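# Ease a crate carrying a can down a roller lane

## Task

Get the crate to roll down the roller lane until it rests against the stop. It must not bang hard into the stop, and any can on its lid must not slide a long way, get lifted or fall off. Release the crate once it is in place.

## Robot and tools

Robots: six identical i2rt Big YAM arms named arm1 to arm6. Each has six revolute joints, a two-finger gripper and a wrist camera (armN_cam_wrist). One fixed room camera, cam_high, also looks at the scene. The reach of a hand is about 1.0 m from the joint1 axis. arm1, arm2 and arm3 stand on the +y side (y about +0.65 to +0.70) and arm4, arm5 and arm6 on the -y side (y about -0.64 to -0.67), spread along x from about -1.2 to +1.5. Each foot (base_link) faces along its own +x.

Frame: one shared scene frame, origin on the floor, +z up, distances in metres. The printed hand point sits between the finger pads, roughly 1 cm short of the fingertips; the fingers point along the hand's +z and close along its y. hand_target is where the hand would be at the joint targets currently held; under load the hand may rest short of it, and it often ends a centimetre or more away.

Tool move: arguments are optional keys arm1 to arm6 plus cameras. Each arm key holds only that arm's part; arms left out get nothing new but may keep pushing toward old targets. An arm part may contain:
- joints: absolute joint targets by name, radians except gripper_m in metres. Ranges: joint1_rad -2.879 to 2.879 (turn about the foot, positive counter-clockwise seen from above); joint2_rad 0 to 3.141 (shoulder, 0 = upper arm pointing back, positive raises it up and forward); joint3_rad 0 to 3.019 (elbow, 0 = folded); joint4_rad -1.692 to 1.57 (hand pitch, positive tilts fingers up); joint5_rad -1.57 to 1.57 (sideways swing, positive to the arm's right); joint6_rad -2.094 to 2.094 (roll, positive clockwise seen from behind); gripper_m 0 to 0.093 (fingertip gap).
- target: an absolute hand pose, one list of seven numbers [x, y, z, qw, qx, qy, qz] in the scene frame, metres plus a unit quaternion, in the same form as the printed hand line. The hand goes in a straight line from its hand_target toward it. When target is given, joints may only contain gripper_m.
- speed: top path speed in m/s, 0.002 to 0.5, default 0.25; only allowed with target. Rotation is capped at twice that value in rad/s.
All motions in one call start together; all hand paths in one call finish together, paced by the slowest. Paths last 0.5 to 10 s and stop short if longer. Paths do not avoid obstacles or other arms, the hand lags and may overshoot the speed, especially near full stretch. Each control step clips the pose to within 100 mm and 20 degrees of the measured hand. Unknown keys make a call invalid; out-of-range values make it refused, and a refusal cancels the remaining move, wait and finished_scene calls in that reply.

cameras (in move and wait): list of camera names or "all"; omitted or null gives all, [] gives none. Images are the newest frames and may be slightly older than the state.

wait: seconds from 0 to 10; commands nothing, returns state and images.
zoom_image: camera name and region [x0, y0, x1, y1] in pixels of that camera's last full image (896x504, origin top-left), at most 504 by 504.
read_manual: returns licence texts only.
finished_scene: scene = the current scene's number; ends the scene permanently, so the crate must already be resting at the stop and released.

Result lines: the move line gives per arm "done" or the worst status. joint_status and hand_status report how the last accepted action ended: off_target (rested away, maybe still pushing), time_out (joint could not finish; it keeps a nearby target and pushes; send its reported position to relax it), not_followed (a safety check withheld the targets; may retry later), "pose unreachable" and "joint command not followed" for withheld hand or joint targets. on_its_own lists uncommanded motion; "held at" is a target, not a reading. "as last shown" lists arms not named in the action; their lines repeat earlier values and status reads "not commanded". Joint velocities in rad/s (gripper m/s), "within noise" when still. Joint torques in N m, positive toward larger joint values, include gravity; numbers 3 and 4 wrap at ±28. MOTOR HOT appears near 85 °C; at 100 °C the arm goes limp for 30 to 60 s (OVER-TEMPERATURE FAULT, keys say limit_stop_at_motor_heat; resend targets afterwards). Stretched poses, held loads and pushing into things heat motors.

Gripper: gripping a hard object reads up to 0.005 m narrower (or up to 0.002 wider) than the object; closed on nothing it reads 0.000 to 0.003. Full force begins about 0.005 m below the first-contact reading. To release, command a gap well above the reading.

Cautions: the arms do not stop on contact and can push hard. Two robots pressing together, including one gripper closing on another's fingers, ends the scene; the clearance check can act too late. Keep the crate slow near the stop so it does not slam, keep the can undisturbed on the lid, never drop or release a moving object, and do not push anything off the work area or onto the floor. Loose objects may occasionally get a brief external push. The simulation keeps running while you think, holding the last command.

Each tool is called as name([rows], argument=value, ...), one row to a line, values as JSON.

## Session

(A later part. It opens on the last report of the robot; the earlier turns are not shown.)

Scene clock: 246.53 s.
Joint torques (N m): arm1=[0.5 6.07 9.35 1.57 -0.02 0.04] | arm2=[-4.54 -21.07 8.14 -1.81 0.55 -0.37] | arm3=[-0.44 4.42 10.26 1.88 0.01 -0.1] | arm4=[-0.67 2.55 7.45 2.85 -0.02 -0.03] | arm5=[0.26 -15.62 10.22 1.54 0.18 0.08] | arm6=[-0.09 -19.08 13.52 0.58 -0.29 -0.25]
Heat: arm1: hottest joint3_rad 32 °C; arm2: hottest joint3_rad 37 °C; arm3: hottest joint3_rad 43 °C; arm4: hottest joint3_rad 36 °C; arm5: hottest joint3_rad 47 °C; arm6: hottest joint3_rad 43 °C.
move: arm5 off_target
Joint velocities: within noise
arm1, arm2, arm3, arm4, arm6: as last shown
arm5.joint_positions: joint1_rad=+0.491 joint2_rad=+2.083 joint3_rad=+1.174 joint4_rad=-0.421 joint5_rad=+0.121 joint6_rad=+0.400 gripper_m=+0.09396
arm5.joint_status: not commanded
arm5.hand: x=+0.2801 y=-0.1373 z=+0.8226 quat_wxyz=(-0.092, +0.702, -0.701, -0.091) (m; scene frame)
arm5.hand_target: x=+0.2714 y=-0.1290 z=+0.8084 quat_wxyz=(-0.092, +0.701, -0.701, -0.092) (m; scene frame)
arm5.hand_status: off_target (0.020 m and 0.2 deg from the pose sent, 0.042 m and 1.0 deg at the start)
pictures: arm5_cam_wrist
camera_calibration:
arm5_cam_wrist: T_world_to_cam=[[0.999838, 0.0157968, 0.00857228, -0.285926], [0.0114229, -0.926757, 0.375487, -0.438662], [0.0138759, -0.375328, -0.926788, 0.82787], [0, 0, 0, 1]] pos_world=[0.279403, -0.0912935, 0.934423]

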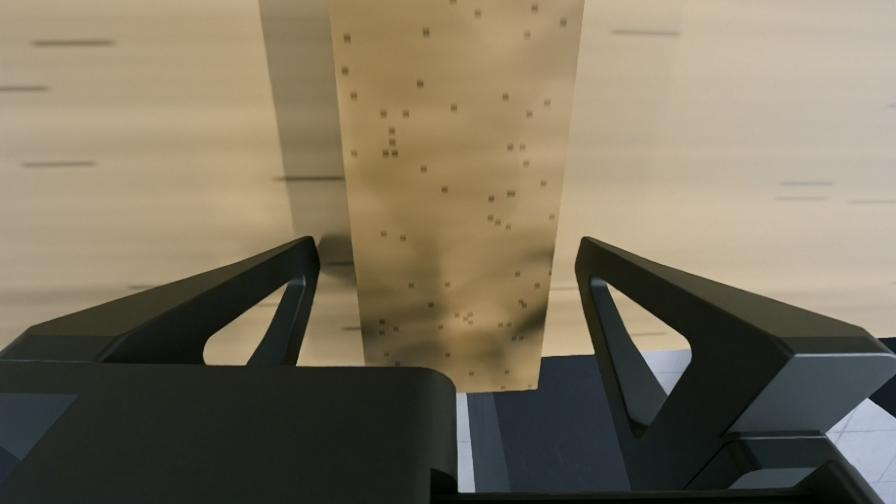

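move(arm5={"target":[0.273,-0.128,0.797,-0.0923,0.701,-0.701,-0.0923],"speed":0.08}, cameras=[])

move(arm5={"joints":{"gripper_m":0.05}}, cameras=["arm5_cam_wrist"])

Scene clock: 251.70 s.
Joint torques (N m): arm1=[0.56 5.66 9.33 1.65 0 0.04] | arm2=[-4.25 -21.25 8.14 -1.84 0.57 -0.36] | arm3=[-0.26 4.42 10.18 1.91 0.01 -0.1] | arm4=[-0.5 2.49 7.5 2.86 -0.01 -0.04] | arm5=[-0.03 -14.15 9.91 1.85 0.14 0.04] | arm6=[-0.15 -19.08 13.52 0.57 -0.29 -0.25]
Heat: arm1: hottest joint3_rad 32 °C; arm2: hottest joint3_rad 37 °C; arm3: hottest joint3_rad 43 °C; arm4: hottest joint3_rad 36 °C; arm5: hottest joint3_rad 46 °C; arm6: hottest joint3_rad 44 °C.
move: arm5 off_target
Joint velocities: within noise
arm1, arm2, arm3, arm4, arm6: as last shown
arm5.joint_positions: joint1_rad=+0.491 joint2_rad=+2.086 joint3_rad=+1.174 joint4_rad=-0.405 joint5_rad=+0.121 joint6_rad=+0.400 gripper_m=+0.09396
arm5.joint_status: not commanded
arm5.hand: x=+0.2789 y=-0.1346 z=+0.8219 quat_wxyz=(-0.095, +0.701, -0.700, -0.097) (m; scene frame)
arm5.hand_target: x=+0.2737 y=-0.1296 z=+0.7979 quat_wxyz=(-0.092, +0.701, -0.701, -0.092) (m; scene frame)
arm5.hand_status: off_target (0.026 m and 0.6 deg from the pose sent, 0.028 m and 0.2 deg at the start)
pictures: none
No camera images: "cameras" was empty.

Scene clock: 252.33 s.
Joint torques (N m): arm1=[0.5 6.07 9.35 1.55 -0.01 0.05] | arm2=[-4.19 -21.42 8.06 -1.63 0.57 -0.34] | arm3=[-0.5 4.37 10.22 1.91 0.02 -0.09] | arm4=[-0.5 2.32 7.46 2.89 0.01 -0.03] | arm5=[0.26 -14.45 9.68 1.61 -0.09 -0.01] | arm6=[-0.09 -19.08 13.52 0.57 -0.29 -0.25]
Heat: arm1: hottest joint3_rad 32 °C; arm2: hottest joint3_rad 37 °C; arm3: hottest joint3_rad 43 °C; arm4: hottest joint3_rad 36 °C; arm5: hottest joint3_rad 46 °C; arm6: hottest joint3_rad 44 °C.
move: arm5 off_target
Joint velocities: within noise
arm1, arm3, arm4, arm6: as last shown
arm2.joint_positions: joint1_rad=+0.829 joint2_rad=+1.962 joint3_rad=+1.618 joint4_rad=-0.985 joint5_rad=+0.120 joint6_rad=+0.636 gripper_m=+0.06390
arm2.joint_status: not commanded
arm2.hand: x=+0.2859 y=+0.1262 z=+0.8290 quat_wxyz=(-0.111, -0.698, -0.702, +0.083) (m; scene frame)
arm2.hand_target: x=+0.2516 y=+0.1204 z=+0.8489 quat_wxyz=(-0.093, -0.701, -0.701, +0.092) (m; scene frame)
arm2.hand_status: not commanded
arm5.joint_positions: joint1_rad=+0.488 joint2_rad=+2.090 joint3_rad=+1.177 joint4_rad=-0.398 joint5_rad=+0.127 joint6_rad=+0.406 gripper_m=+0.06279
arm5.joint_status: gripper_m off_target (ended at +0.06282, target +0.05000)
arm5.hand: x=+0.2807 y=-0.1314 z=+0.8213 quat_wxyz=(-0.098, +0.697, -0.703, -0.099) (m; scene frame)
arm5.hand_target: x=+0.2737 y=-0.1295 z=+0.7980 quat_wxyz=(-0.092, +0.701, -0.701, -0.093) (m; scene frame)
arm5.hand_status: not commanded
pictures: arm5_cam_wrist
camera_calibration:
arm5_cam_wrist: T_world_to_cam=[[0.999974, 0.00539356, 0.00472209, -0.284797], [0.00335081, -0.934008, 0.357237, -0.416363], [0.00633725, -0.357212, -0.934002, 0.839274], [0, 0, 0, 1]] pos_world=[0.280866, -0.0875521, 0.933969]

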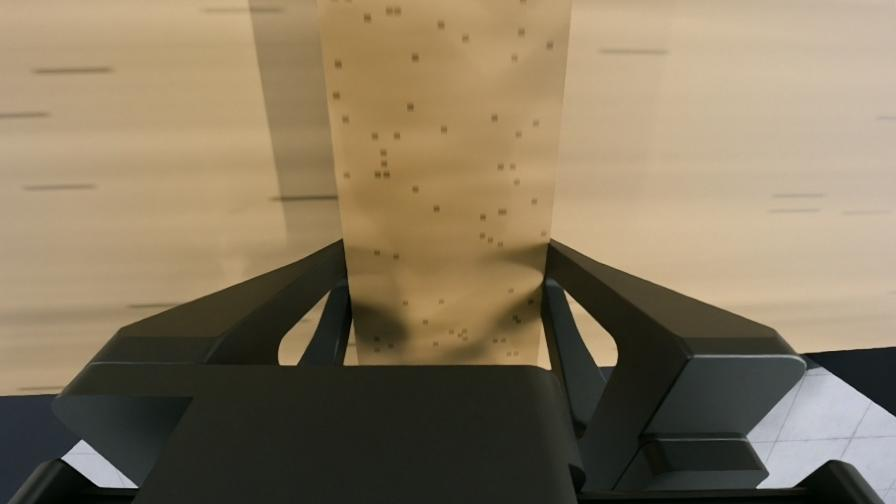

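move(arm5={"target":[0.265,-0.13,0.818,-0.0923,0.701,-0.701,-0.0923],"speed":0.06}, arm2={"joints":{"gripper_m":0.093}}, cameras=[])

move(arm2={"target":[0.28,0.15,1.1,0.0923,0.701,0.701,-0.0923],"speed":0.15}, cameras=[])

move(arm5={"target":[0.66,-0.132,0.812,-0.0923,0.701,-0.701,-0.0923],"speed":0.13}, cameras=["arm5_cam_wrist","arm3_cam_wrist","arm4_cam_wrist","cam_high"])

Scene clock: 263.20 s.
Joint torques (N m): arm1=[0.38 5.71 9.28 1.7 -0.01 0.04] | arm2=[-3.02 -19.37 8.13 -0.14 0.52 -0.09] | arm3=[-0.44 4.31 10.19 1.89 0 -0.09] | arm4=[-0.56 2.26 7.49 2.86 0 -0.04] | arm5=[1.55 -18.02 9.81 0.46 0.05 0.12] | arm6=[-0.15 -19.14 13.52 0.58 -0.29 -0.25]
Heat: arm1: hottest joint3_rad 32 °C; arm2: hottest joint3_rad 37 °C; arm3: hottest joint3_rad 43 °C; arm4: hottest joint3_rad 36 °C; arm5: hottest joint3_rad 45 °C; arm6: hottest joint3_rad 44 °C.
move: arm2 done; arm5 off_target
Joint velocities: within noise
arm1, arm3, arm4: as last shown
arm2.joint_positions: joint1_rad=+0.820 joint2_rad=+1.939 joint3_rad=+1.618 joint4_rad=-1.030 joint5_rad=+0.122 joint6_rad=+0.606 gripper_m=+0.09295
arm2.joint_status: all done
arm2.hand: x=+0.2749 y=+0.1304 z=+0.8408 quat_wxyz=(-0.099, -0.692, -0.710, +0.084) (m; scene frame)
arm2.hand_target: x=+0.2516 y=+0.1205 z=+0.8489 quat_wxyz=(-0.093, -0.701, -0.701, +0.092) (m; scene frame)
arm2.hand_status: not commanded
arm5.joint_positions: joint1_rad=+0.488 joint2_rad=+2.090 joint3_rad=+1.182 joint4_rad=-0.413 joint5_rad=+0.127 joint6_rad=+0.407 gripper_m=+0.06279
arm5.joint_status: not commanded
arm5.hand: x=+0.2811 y=-0.1322 z=+0.8219 quat_wxyz=(-0.097, +0.697, -0.704, -0.094) (m; scene frame)
arm5.hand_target: x=+0.2652 y=-0.1306 z=+0.8182 quat_wxyz=(-0.092, +0.701, -0.701, -0.093) (m; scene frame)
arm5.hand_status: off_target (0.017 m and 0.8 deg from the pose sent, 0.016 m and 1.1 deg at the start)
arm6.joint_positions: joint1_rad=-0.696 joint2_rad=+1.806 joint3_rad=+2.168 joint4_rad=-1.678 joint5_rad=-0.152 joint6_rad=-0.585 gripper_m=+0.09298
arm6.joint_status: not commanded
arm6.hand: x=-0.3694 y=-0.1751 z=+1.1171 quat_wxyz=(-0.113, +0.696, -0.703, -0.097) (m; scene frame)
arm6.hand_target: x=-0.3603 y=-0.1704 z=+1.1193 quat_wxyz=(-0.117, +0.697, -0.700, -0.097) (m; scene frame)
arm6.hand_status: not commanded
pictures: none
No camera images: "cameras" was empty.

Scene clock: 265.87 s.
Joint torques (N m): arm1=[0.5 6.12 9.36 1.54 -0.02 0.04] | arm2=[0.09 -15.74 11.58 0.46 0.25 0.06] | arm3=[-0.62 4.54 10.28 1.89 0.02 -0.1] | arm4=[-0.56 2.37 7.46 2.86 -0.01 -0.03] | arm5=[2.61 -18.02 9.77 0.81 0.08 0.2] | arm6=[-0.15 -19.08 13.52 0.58 -0.29 -0.25]
Heat: arm1: hottest joint3_rad 33 °C; arm2: hottest joint2_rad 37 °C; arm3: hottest joint3_rad 43 °C; arm4: hottest joint3_rad 36 °C; arm5: hottest joint3_rad 45 °C; arm6: hottest joint3_rad 44 °C.
move: arm2 off_target
Joint velocities: within noise
arm1, arm3, arm4, arm6: as last shown
arm2.joint_positions: joint1_rad=+0.835 joint2_rad=+1.877 joint3_rad=+2.200 joint4_rad=-1.670 joint5_rad=+0.145 joint6_rad=+0.645 gripper_m=+0.09299
arm2.joint_status: not commanded
arm2.hand: x=+0.2695 y=+0.1520 z=+1.0948 quat_wxyz=(-0.101, -0.701, -0.700, +0.093) (m; scene frame)
arm2.hand_target: x=+0.2796 y=+0.1504 z=+1.0993 quat_wxyz=(-0.108, -0.699, -0.701, +0.095) (m; scene frame)
arm2.hand_status: off_target (0.012 m and 1.0 deg from the pose sent, 0.260 m and 1.9 deg at the start; a joint's target at an end of its range on 30 of 80 steps)
arm5.joint_positions: joint1_rad=+0.475 joint2_rad=+2.090 joint3_rad=+1.182 joint4_rad=-0.423 joint5_rad=+0.127 joint6_rad=+0.399 gripper_m=+0.06279
arm5.joint_status: not commanded
arm5.hand: x=+0.2888 y=-0.1315 z=+0.8213 quat_wxyz=(-0.096, +0.696, -0.706, -0.089) (m; scene frame)
arm5.hand_target: x=+0.2652 y=-0.1304 z=+0.8183 quat_wxyz=(-0.092, +0.701, -0.701, -0.093) (m; scene frame)
arm5.hand_status: not commanded
pictures: none
No camera images: "cameras" was empty.

Scene clock: 269.93 s.
Joint torques (N m): arm1=[0.67 6.01 9.26 1.68 0 0.04] | arm2=[0.26 -15.74 11.56 0.4 0.25 0.05] | arm3=[-0.5 4.37 10.24 1.88 0.03 -0.1] | arm4=[-0.67 2.55 7.49 2.86 -0.01 -0.04] | arm5=[3.19 -23.3 4.21 -0.65 -0.38 0.29] | arm6=[-0.09 -19.08 13.52 0.58 -0.29 -0.25]
Heat: arm1: hottest joint3_rad 33 °C; arm2: hottest joint2_rad 37 °C; arm3: hottest joint3_rad 43 °C; arm4: hottest joint3_rad 36 °C; arm5: hottest joint3_rad 44 °C; arm6: hottest joint3_rad 45 °C.
move: arm5 off_target
Joint velocities: within noise
arm1, arm2, arm3, arm4, arm6: as last shown
arm2.hand: x=+0.2695 y=+0.1521 z=+1.0948 quat_wxyz=(-0.101, -0.701, -0.700, +0.093) (m; scene frame)
arm5.joint_positions: joint1_rad=-0.314 joint2_rad=+2.116 joint3_rad=+1.160 joint4_rad=-0.316 joint5_rad=-0.070 joint6_rad=-0.366 gripper_m=+0.06280
arm5.joint_status: not commanded
arm5.hand: x=+0.6920 y=-0.1261 z=+0.8017 quat_wxyz=(-0.116, +0.695, -0.704, -0.092) (m; scene frame)
arm5.hand_target: x=+0.6615 y=-0.1323 z=+0.8107 quat_wxyz=(-0.093, +0.701, -0.701, -0.092) (m; scene frame)
arm5.hand_status: off_target (0.034 m and 2.8 deg from the pose sent, 0.371 m and 1.0 deg at the start)
pictures: arm3_cam_wrist, arm4_cam_wrist, arm5_cam_wrist, cam_high
camera_calibration:
arm5_cam_wrist: T_world_to_cam=[[0.999288, -0.00247659, 0.0376507, -0.722981], [-0.0152373, -0.939349, 0.342624, -0.381903], [0.0345186, -0.342954, -0.938718, 0.806266], [0, 0, 0, 1]] pos_world=[0.688816, -0.0840189, 0.914927]

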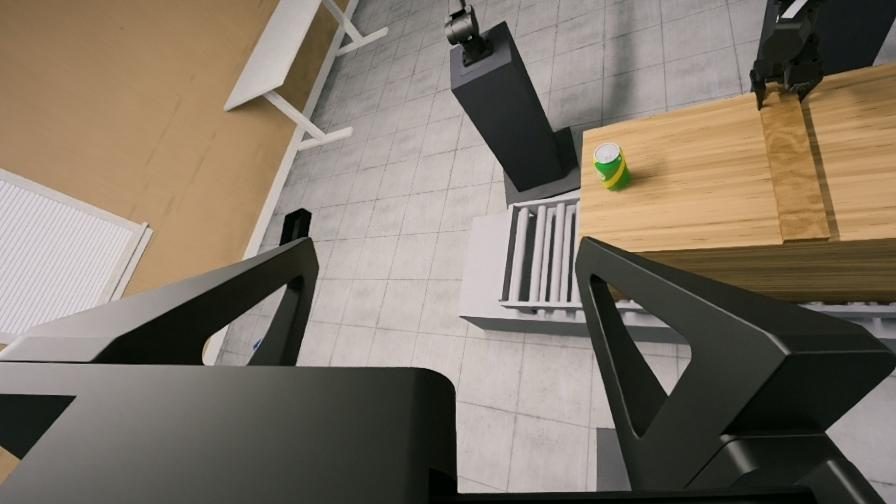

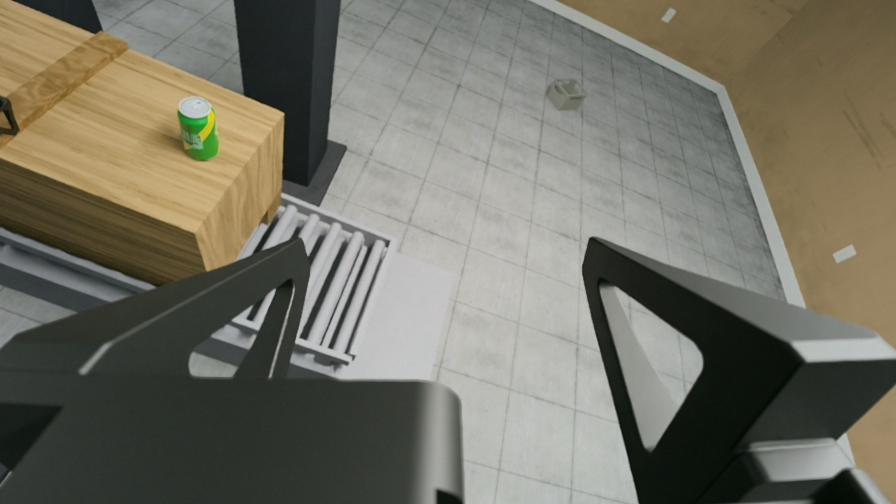

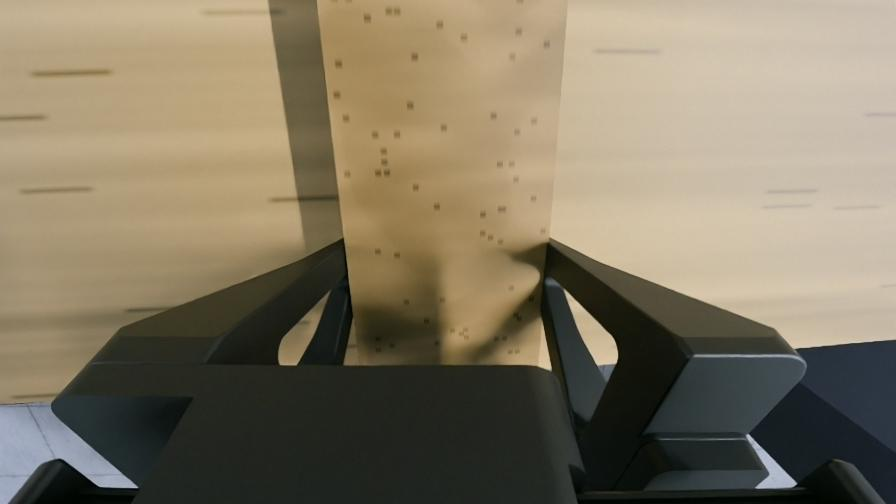

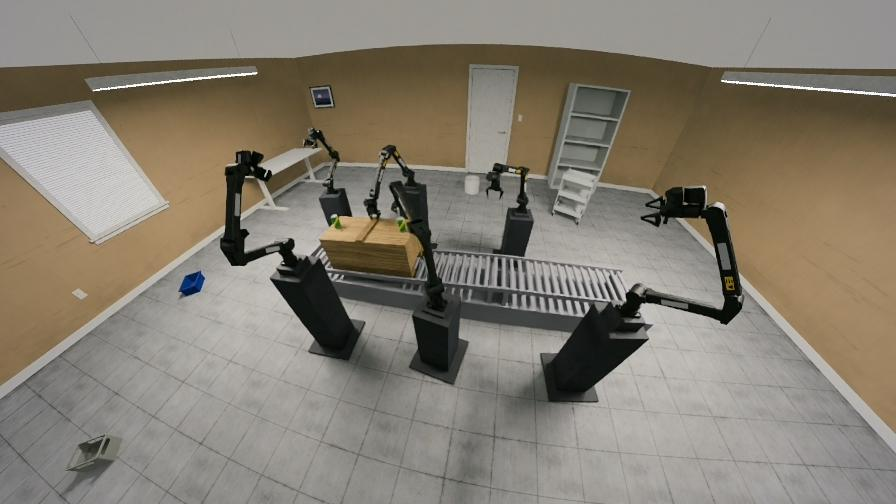

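move(arm5={"target":[0.84,-0.132,0.805,-0.153,0.690,-0.690,-0.153],"speed":0.1}, cameras=["arm4_cam_wrist","arm5_cam_wrist","arm3_cam_wrist"])

zoom_image(camera="arm4_cam_wrist", region=[100, 50, 460, 400])

zoom_image(camera="arm3_cam_wrist", region=[440, 130, 740, 350])

Scene clock: 296.90 s.
Joint torques (N m): arm1=[0.44 5.83 9.33 1.63 -0.04 0.06] | arm2=[0.62 -15.62 11.59 0.38 0.24 0.03] | arm3=[-0.67 4.48 10.21 1.95 0 -0.1] | arm4=[-0.73 2.37 7.5 2.8 0 -0.04] | arm5=[-0.26 -25.05 5.46 -0.12 -0.36 0.02] | arm6=[-0.09 -19.14 13.52 0.57 -0.29 -0.25]
Heat: arm1: hottest joint3_rad 33 °C; arm2: hottest joint3_rad 38 °C; arm3: hottest joint3_rad 43 °C; arm4: hottest joint3_rad 36 °C; arm5: hottest joint3_rad 40 °C; arm6: hottest joint3_rad 46 °C.
move: arm5 off_target
Joint velocities: within noise
arm1, arm2, arm3, arm4, arm6: as last shown
arm5.joint_positions: joint1_rad=-0.589 joint2_rad=+2.232 joint3_rad=+1.345 joint4_rad=-0.285 joint5_rad=-0.254 joint6_rad=-0.616 gripper_m=+0.06280
arm5.joint_status: not commanded
arm5.hand: x=+0.8491 y=-0.1248 z=+0.7970 quat_wxyz=(-0.169, +0.689, -0.688, -0.153) (m; scene frame)
arm5.hand_target: x=+0.8403 y=-0.1318 z=+0.8047 quat_wxyz=(-0.153, +0.690, -0.690, -0.153) (m; scene frame)
arm5.hand_status: off_target (0.014 m and 1.8 deg from the pose sent, 0.148 m and 8.3 deg at the start)
pictures: arm3_cam_wrist, arm4_cam_wrist, arm5_cam_wrist
camera_calibration:
arm5_cam_wrist: T_world_to_cam=[[0.999471, 0.0101104, 0.0309144, -0.873074], [0.00420533, -0.982652, 0.185413, -0.273289], [0.0322527, -0.185185, -0.982174, 0.85316], [0, 0, 0, 1]] pos_world=[0.846245, -0.101729, 0.915613]

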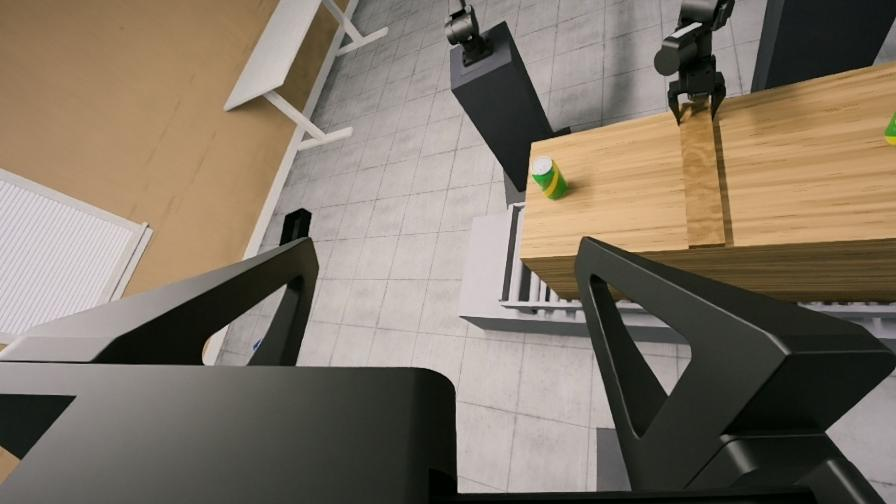

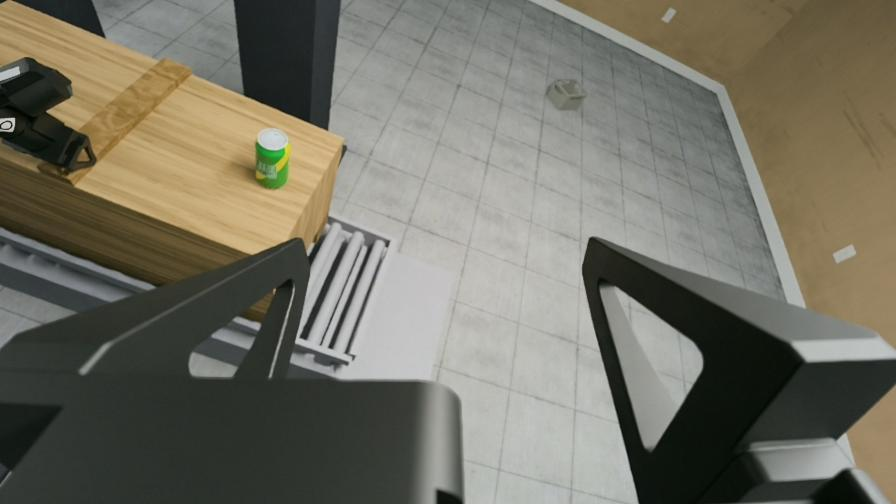

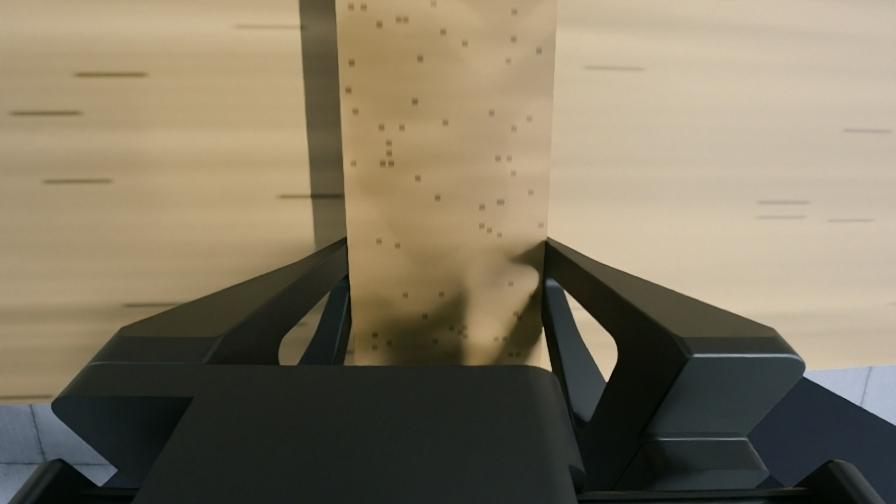

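Scaled by 1.400 from the camera's 896x504 image, which has a finer 1280x720 frame.

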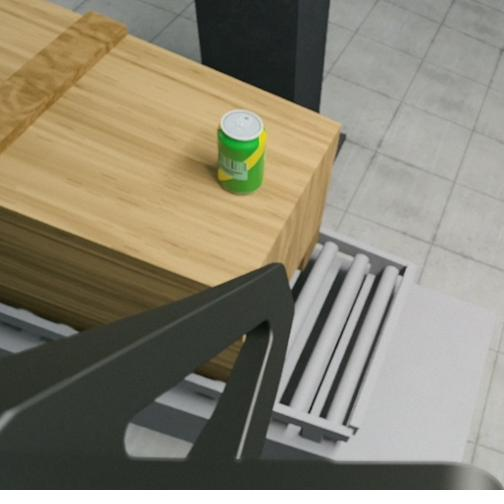

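Scaled by 1.680 from the camera's 896x504 image, which has a finer 1280x720 frame.

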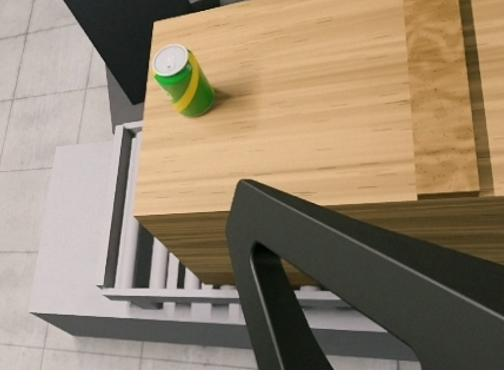

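move(arm5={"target":[0.94,-0.134,0.8,-0.2,0.678,-0.678,-0.2],"speed":0.08}, cameras=["arm4_cam_wrist","arm5_cam_wrist","arm3_cam_wrist"])

zoom_image(camera="arm4_cam_wrist", region=[100, 50, 460, 400])

zoom_image(camera="arm3_cam_wrist", region=[440, 130, 740, 350])

Scene clock: 305.77 s.
Joint torques (N m): arm1=[-0.03 5.83 9.29 1.63 0.01 0.04] | arm2=[0.21 -16.15 11.78 0.35 0.24 0.05] | arm3=[-0.44 4.37 10.19 1.88 0.01 -0.1] | arm4=[-0.62 2.43 7.49 2.84 -0.02 -0.03] | arm5=[-1.14 -26.58 6.11 0.05 -0.61 -0.05] | arm6=[-0.09 -19.08 13.52 0.58 -0.29 -0.25]
Heat: arm1: hottest joint3_rad 33 °C; arm2: hottest joint3_rad 38 °C; arm3: hottest joint3_rad 43 °C; arm4: hottest joint3_rad 36 °C; arm5: hottest joint3_rad 39 °C; arm6: hottest joint3_rad 46 °C.
move: arm5 off_target
Joint velocities: within noise
arm1.joint_positions: joint1_rad=+0.663 joint2_rad=+0.482 joint3_rad=+1.331 joint4_rad=-1.298 joint5_rad=-0.081 joint6_rad=-0.422 gripper_m=+0.09396
arm1.joint_status: not commanded
arm1.hand: x=-1.0478 y=+0.5501 z=+1.4913 quat_wxyz=(-0.454, -0.141, -0.834, +0.279) (m; scene frame)
arm1.hand_target: x=-1.0501 y=+0.5526 z=+1.5040 quat_wxyz=(-0.464, -0.139, -0.827, +0.286) (m; scene frame)
arm1.hand_status: not commanded
arm2, arm6: as last shown
arm3.joint_positions: joint1_rad=+0.151 joint2_rad=+0.467 joint3_rad=+1.334 joint4_rad=-1.271 joint5_rad=-0.243 joint6_rad=+0.486 gripper_m=+0.09396
arm3.joint_status: not commanded
arm3.hand: x=+0.9692 y=+0.5311 z=+1.5333 quat_wxyz=(-0.540, -0.620, -0.550, +0.147) (m; scene frame)
arm3.hand_target: x=+0.9684 y=+0.5354 z=+1.5434 quat_wxyz=(-0.549, -0.613, -0.547, +0.152) (m; scene frame)
arm3.hand_status: not commanded
arm4.joint_positions: joint1_rad=-0.110 joint2_rad=+0.514 joint3_rad=+1.452 joint4_rad=-1.290 joint5_rad=-0.009 joint6_rad=-0.312 gripper_m=+0.09396
arm4.joint_status: not commanded
arm4.hand: x=+1.4754 y=-0.4592 z=+1.3811 quat_wxyz=(-0.442, +0.695, -0.439, -0.360) (m; scene frame)
arm4.hand_target: x=+1.4757 y=-0.4632 z=+1.3911 quat_wxyz=(-0.450, +0.689, -0.435, -0.366) (m; scene frame)
arm4.hand_status: not commanded
arm5.joint_positions: joint1_rad=-0.729 joint2_rad=+2.339 joint3_rad=+1.520 joint4_rad=-0.286 joint5_rad=-0.395 joint6_rad=-0.718 gripper_m=+0.06280
arm5.joint_status: not commanded
arm5.hand: x=+0.9447 y=-0.1246 z=+0.7941 quat_wxyz=(-0.214, +0.679, -0.674, -0.198) (m; scene frame)
arm5.hand_target: x=+0.9401 y=-0.1338 z=+0.7996 quat_wxyz=(-0.200, +0.678, -0.678, -0.200) (m; scene frame)
arm5.hand_status: off_target (0.012 m and 1.7 deg from the pose sent, 0.091 m and 6.7 deg at the start)
pictures: arm3_cam_wrist, arm4_cam_wrist, arm5_cam_wrist
camera_calibration:
arm5_cam_wrist: T_world_to_cam=[[0.999368, 0.0110088, 0.0337908, -0.970585], [0.00916752, -0.99849, 0.0541698, -0.175478], [0.0343361, -0.0538258, -0.99796, 0.87431], [0, 0, 0, 1]] pos_world=[0.94156, -0.117467, 0.914829]

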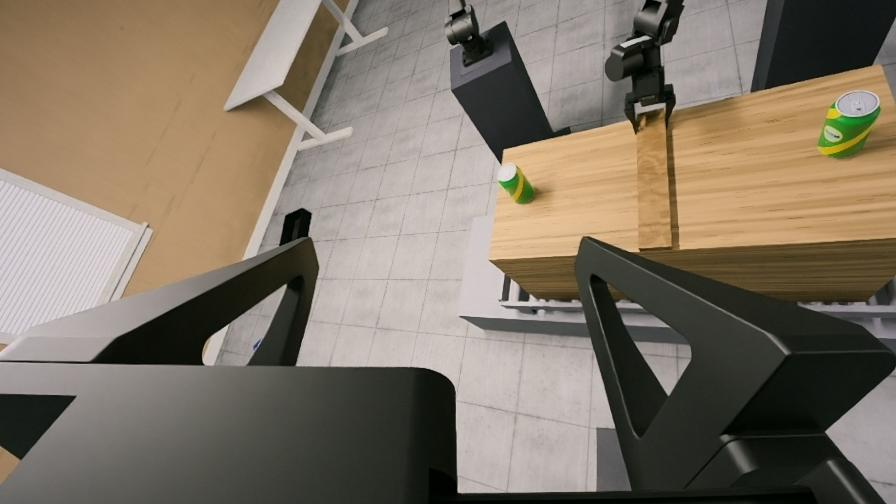

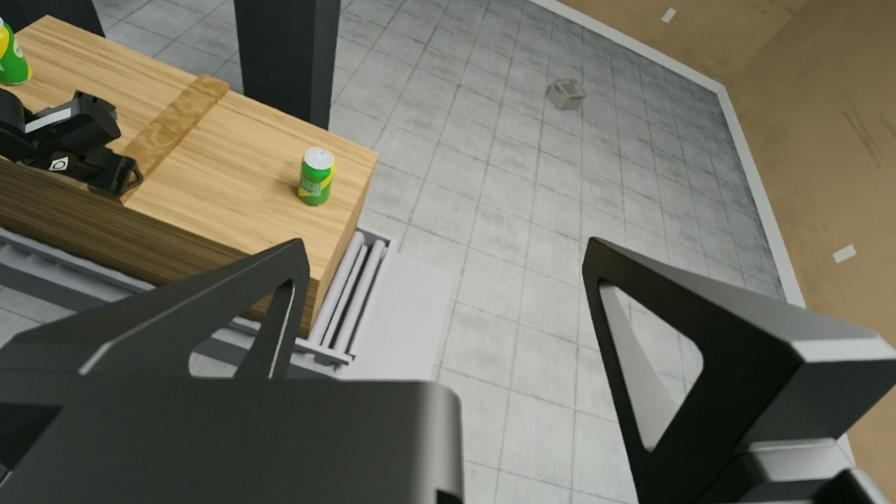

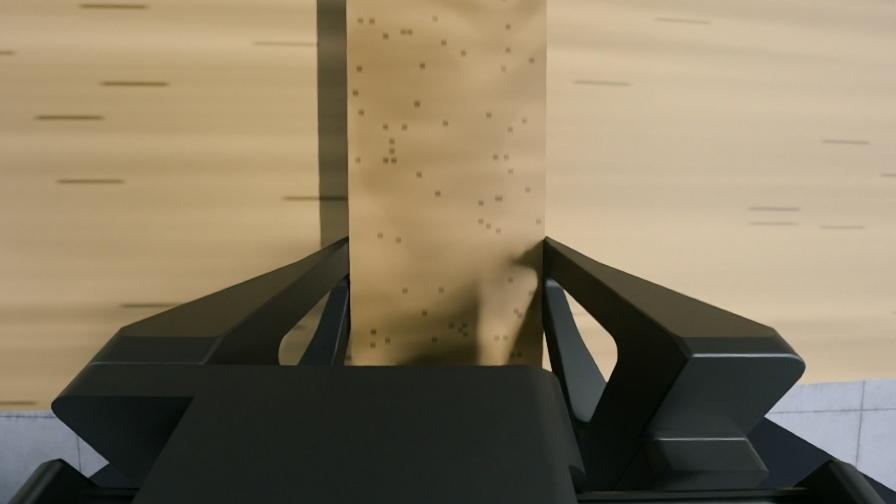

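Scaled by 1.400 from the camera's 896x504 image, which has a finer 1280x720 frame.

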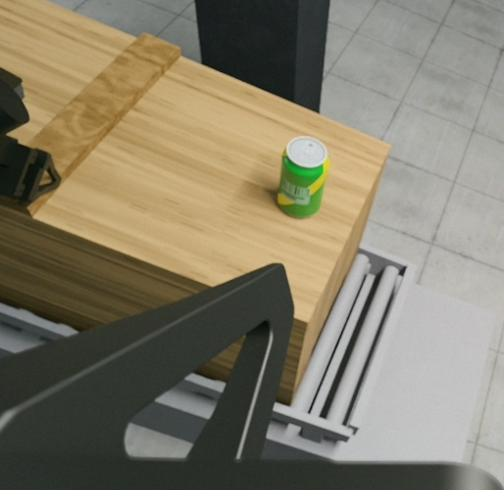

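Scaled by 1.680 from the camera's 896x504 image, which has a finer 1280x720 frame.

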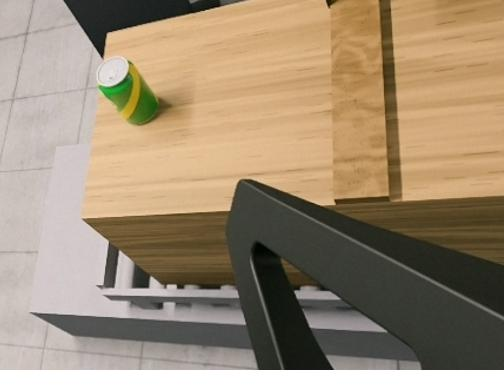

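move(arm5={"target":[1.0,-0.136,0.798,-0.22,0.672,-0.672,-0.22],"speed":0.06}, cameras=["arm4_cam_wrist"])

zoom_image(camera="arm4_cam_wrist", region=[100, 50, 460, 400])

Scene clock: 314.03 s.
Joint torques (N m): arm1=[0.32 6.36 9.31 1.61 0 0.04] | arm2=[-0.09 -15.85 11.58 0.31 0.24 0.1] | arm3=[-0.32 4.42 10.24 1.81 0.01 -0.11] | arm4=[-0.73 2.37 7.47 2.88 -0.01 -0.05] | arm5=[-1.55 -27.52 7.6 0.02 -0.84 -0.1] | arm6=[-0.15 -19.14 13.5 0.57 -0.29 -0.25]
Heat: arm1: hottest joint3_rad 33 °C; arm2: hottest joint3_rad 39 °C; arm3: hottest joint3_rad 43 °C; arm4: hottest joint3_rad 36 °C; arm5: hottest joint3_rad 39 °C; arm6: hottest joint3_rad 46 °C.
move: arm5 off_target
Joint velocities: within noise
arm1, arm2, arm3, arm4, arm6: as last shown
arm5.joint_positions: joint1_rad=-0.799 joint2_rad=+2.417 joint3_rad=+1.662 joint4_rad=-0.332 joint5_rad=-0.463 joint6_rad=-0.767 gripper_m=+0.06280
arm5.joint_status: not commanded
arm5.hand: x=+1.0010 y=-0.1265 z=+0.7924 quat_wxyz=(-0.234, +0.673, -0.668, -0.216) (m; scene frame)
arm5.hand_target: x=+0.9999 y=-0.1358 z=+0.7977 quat_wxyz=(-0.220, +0.672, -0.672, -0.220) (m; scene frame)
arm5.hand_status: off_target (0.011 m and 1.7 deg from the pose sent, 0.057 m and 2.7 deg at the start)
pictures: arm4_cam_wrist

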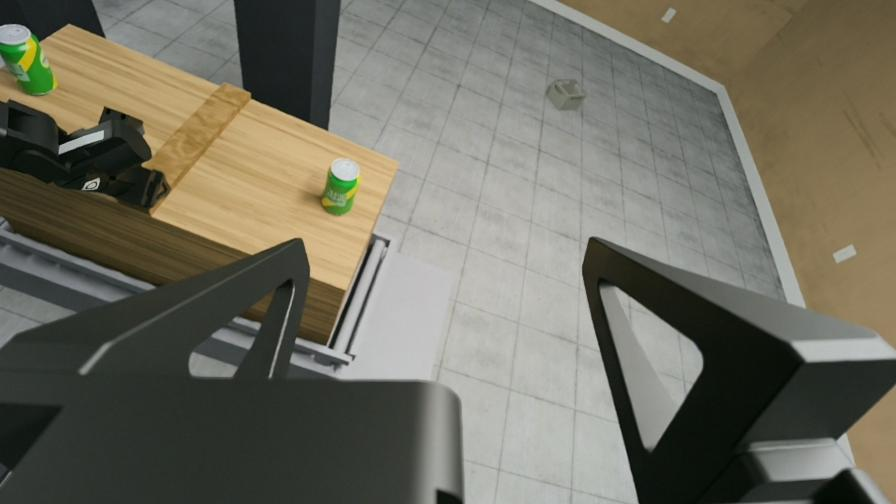

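Scaled by 1.400 from the camera's 896x504 image, which has a finer 1280x720 frame.

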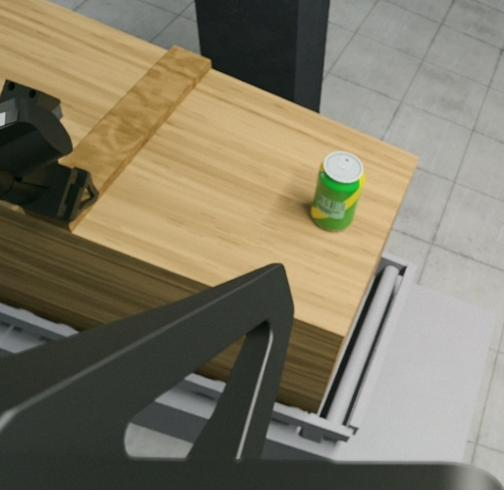

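move(arm5={"target":[1.065,-0.138,0.796,-0.24,0.665,-0.665,-0.24],"speed":0.025}, cameras=["arm4_cam_wrist"])

zoom_image(camera="arm4_cam_wrist", region=[100, 50, 460, 400])

Scene clock: 321.73 s.
Joint torques (N m): arm1=[0.44 6.18 9.29 1.61 -0.01 0.05] | arm2=[0.21 -16.09 11.66 0.47 0.26 0.04] | arm3=[-0.62 4.54 10.22 1.85 0.01 -0.11] | arm4=[-0.62 2.49 7.46 2.82 -0.01 -0.04] | arm5=[-2.61 -27.63 10.5 -0.05 -1.45 -0.12] | arm6=[-0.09 -19.08 13.52 0.58 -0.29 -0.24]
Heat: arm1: hottest joint3_rad 33 °C; arm2: hottest joint3_rad 39 °C; arm3: hottest joint3_rad 43 °C; arm4: hottest joint3_rad 36 °C; arm5: hottest joint3_rad 38 °C; arm6: hottest joint3_rad 46 °C.
move: arm5 off_target
Joint velocities: within noise
arm1, arm2, arm3, arm4, arm6: as last shown
arm5.joint_positions: joint1_rad=-0.855 joint2_rad=+2.509 joint3_rad=+1.845 joint4_rad=-0.417 joint5_rad=-0.523 joint6_rad=-0.811 gripper_m=+0.06280
arm5.joint_status: not commanded
arm5.hand: x=+1.0550 y=-0.1258 z=+0.7913 quat_wxyz=(-0.247, +0.669, -0.661, -0.232) (m; scene frame)
arm5.hand_target: x=+1.0649 y=-0.1378 z=+0.7961 quat_wxyz=(-0.241, +0.665, -0.665, -0.240) (m; scene frame)
arm5.hand_status: off_target (0.016 m and 1.4 deg from the pose sent, 0.065 m and 3.0 deg at the start)
pictures: arm4_cam_wrist

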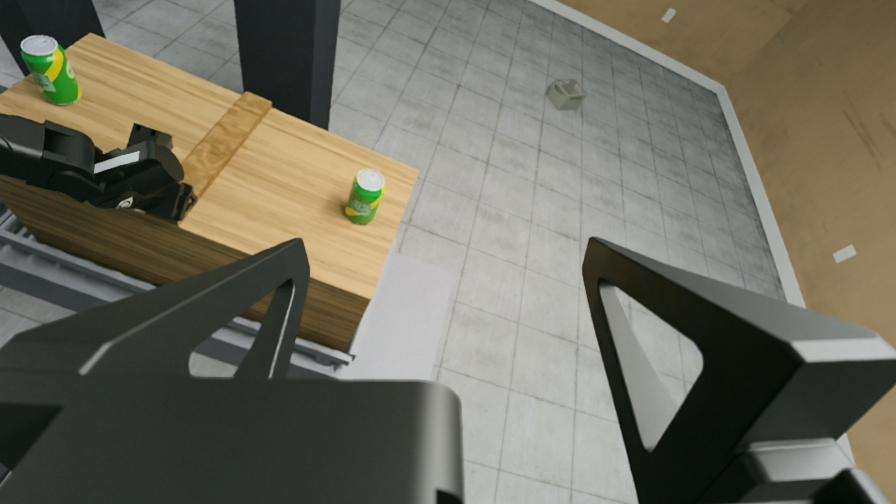

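Scaled by 1.400 from the camera's 896x504 image, which has a finer 1280x720 frame.

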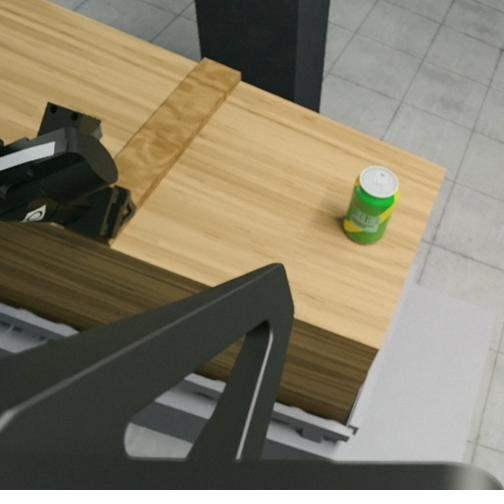

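move(arm5={"target":[1.083,-0.137,0.796,-0.24,0.665,-0.665,-0.24],"speed":0.025}, cameras=["arm4_cam_wrist","arm5_cam_wrist"])

zoom_image(camera="arm4_cam_wrist", region=[100, 50, 460, 400])

Scene clock: 328.37 s.
Joint torques (N m): arm1=[0.32 6.01 9.29 1.59 -0.05 0.06] | arm2=[0.15 -15.56 11.51 0.31 0.25 0.03] | arm3=[-0.73 4.42 10.26 1.89 0.01 -0.11] | arm4=[-0.62 2.37 7.46 2.88 -0.01 -0.04] | arm5=[-3.08 -27.22 12.25 0.02 -1.44 -0.11] | arm6=[-0.15 -19.14 13.52 0.57 -0.29 -0.25]
Heat: arm1: hottest joint3_rad 33 °C; arm2: hottest joint3_rad 39 °C; arm3: hottest joint3_rad 43 °C; arm4: hottest joint3_rad 36 °C; arm5: hottest joint3_rad 39 °C; arm6: hottest joint3_rad 46 °C.
move: arm5 off_target
Joint velocities: within noise
arm1, arm2, arm3, arm4, arm6: as last shown
arm5.joint_positions: joint1_rad=-0.865 joint2_rad=+2.536 joint3_rad=+1.905 joint4_rad=-0.468 joint5_rad=-0.528 joint6_rad=-0.826 gripper_m=+0.06279
arm5.joint_status: not commanded
arm5.hand: x=+1.0668 y=-0.1259 z=+0.7910 quat_wxyz=(-0.242, +0.671, -0.662, -0.232) (m; scene frame)
arm5.hand_target: x=+1.0827 y=-0.1374 z=+0.7962 quat_wxyz=(-0.241, +0.665, -0.665, -0.240) (m; scene frame)
arm5.hand_status: off_target (0.020 m and 1.2 deg from the pose sent, 0.031 m and 1.4 deg at the start)
pictures: arm4_cam_wrist, arm5_cam_wrist
camera_calibration:
arm5_cam_wrist: T_world_to_cam=[[0.999413, 0.018155, 0.0290392, -1.08786], [0.0192729, -0.999065, -0.0386913, -0.115103], [0.0283097, 0.0392283, -0.998829, 0.885759], [0, 0, 0, 1]] pos_world=[1.06436, -0.129992, 0.911859]

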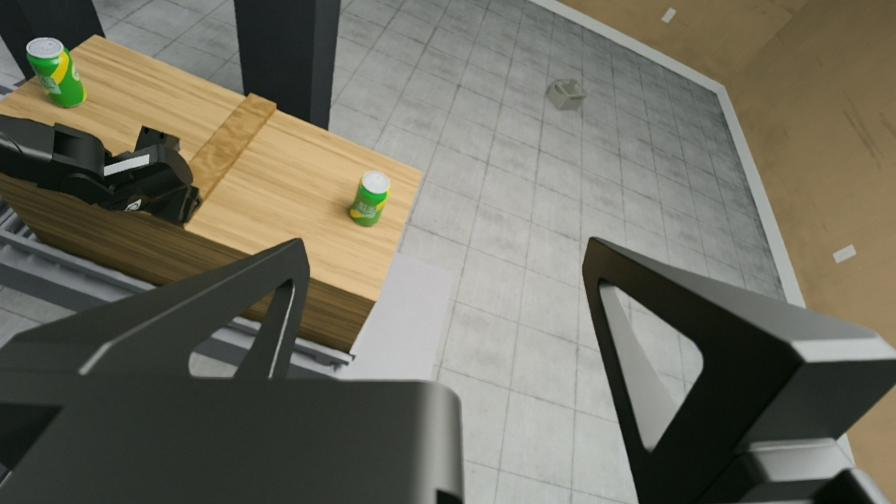

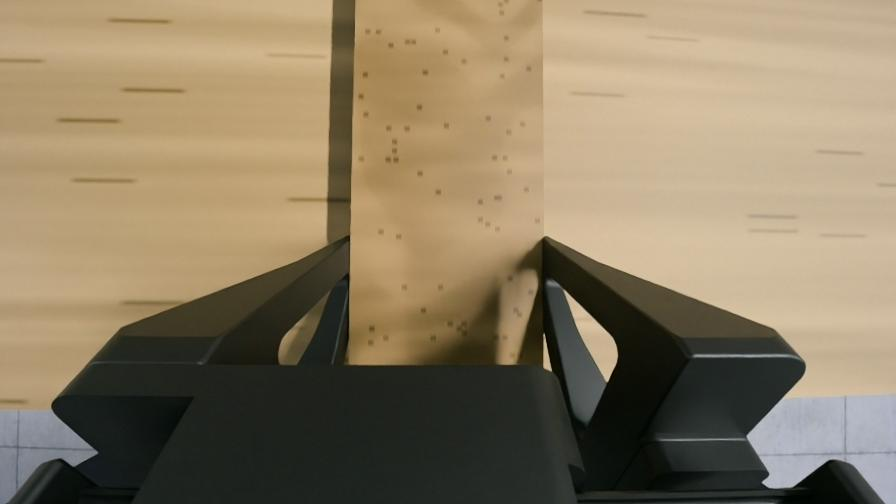

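Scaled by 1.400 from the camera's 896x504 image, which has a finer 1280x720 frame.

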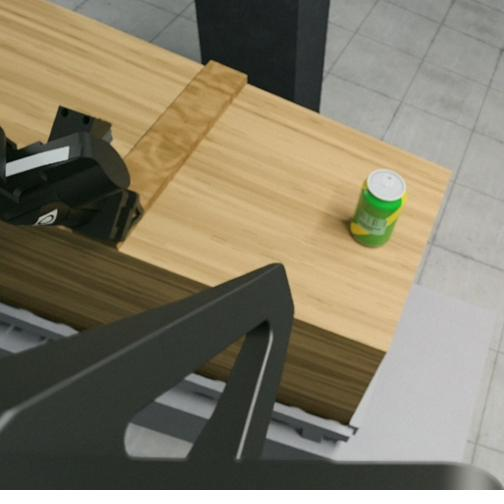

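move(arm5={"target":[1.10,-0.135,0.796,-0.24,0.665,-0.665,-0.24],"speed":0.025}, cameras=["arm4_cam_wrist","arm3_cam_wrist"])

zoom_image(camera="arm4_cam_wrist", region=[300, 280, 440, 400])

Scene clock: 334.13 s.
Joint torques (N m): arm1=[0.44 6.01 9.32 1.69 0.01 0.05] | arm2=[0.09 -15.5 11.55 0.4 0.24 0.07] | arm3=[-0.44 4.42 10.22 1.88 0.01 -0.09] | arm4=[-0.67 2.32 7.49 2.85 0 -0.05] | arm5=[-3.6 -25.82 14.97 0.59 -1.31 -0.07] | arm6=[-0.09 -19.08 13.52 0.57 -0.29 -0.25]
Heat: arm1: hottest joint3_rad 33 °C; arm2: hottest joint3_rad 39 °C; arm3: hottest joint3_rad 43 °C; arm4: hottest joint3_rad 36 °C; arm5: hottest joint3_rad 39 °C; arm6: hottest joint3_rad 46 °C.
move: arm5 off_target
Joint velocities: within noise
arm1, arm2, arm3, arm4: as last shown
arm5.joint_positions: joint1_rad=-0.867 joint2_rad=+2.552 joint3_rad=+1.953 joint4_rad=-0.536 joint5_rad=-0.537 joint6_rad=-0.844 gripper_m=+0.06279
arm5.joint_status: not commanded
arm5.hand: x=+1.0689 y=-0.1254 z=+0.7923 quat_wxyz=(-0.227, +0.675, -0.661, -0.237) (m; scene frame)
arm5.hand_target: x=+1.0986 y=-0.1367 z=+0.7968 quat_wxyz=(-0.241, +0.665, -0.665, -0.239) (m; scene frame)
arm5.hand_status: off_target (0.033 m and 1.9 deg from the pose sent, 0.035 m and 1.2 deg at the start)
arm6.joint_positions: joint1_rad=-0.696 joint2_rad=+1.806 joint3_rad=+2.168 joint4_rad=-1.678 joint5_rad=-0.152 joint6_rad=-0.585 gripper_m=+0.09298
arm6.joint_status: not commanded
arm6.hand: x=-0.3694 y=-0.1751 z=+1.1171 quat_wxyz=(-0.113, +0.696, -0.703, -0.097) (m; scene frame)
arm6.hand_target: x=-0.3603 y=-0.1704 z=+1.1193 quat_wxyz=(-0.117, +0.697, -0.700, -0.097) (m; scene frame)
arm6.hand_status: not commanded
pictures: arm3_cam_wrist, arm4_cam_wrist

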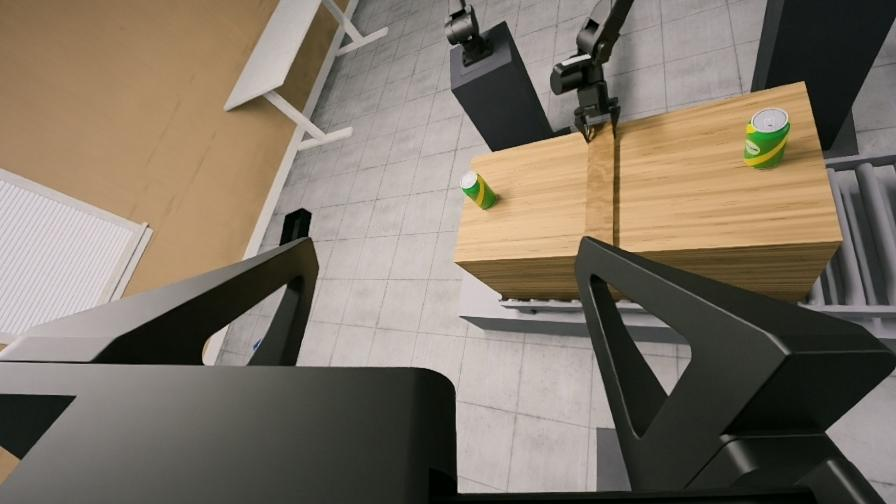

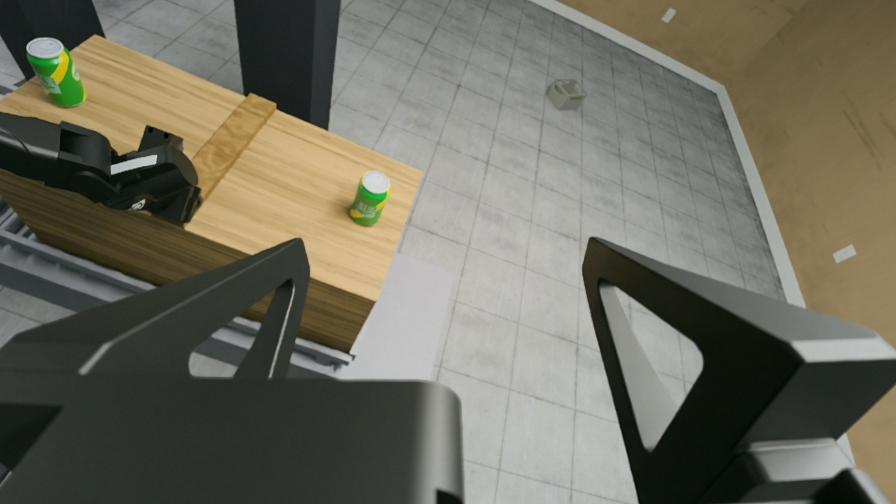

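Scaled by 3.600 from the camera's 896x504 image, which has a finer 1280x720 frame.

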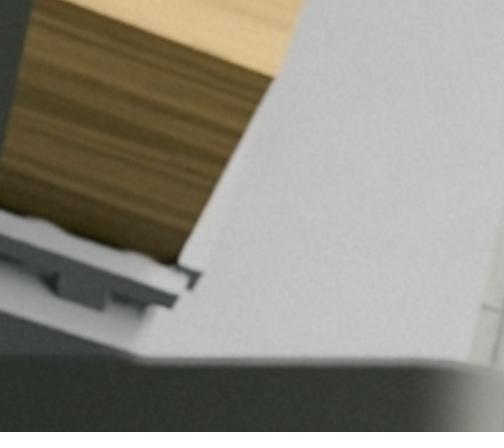

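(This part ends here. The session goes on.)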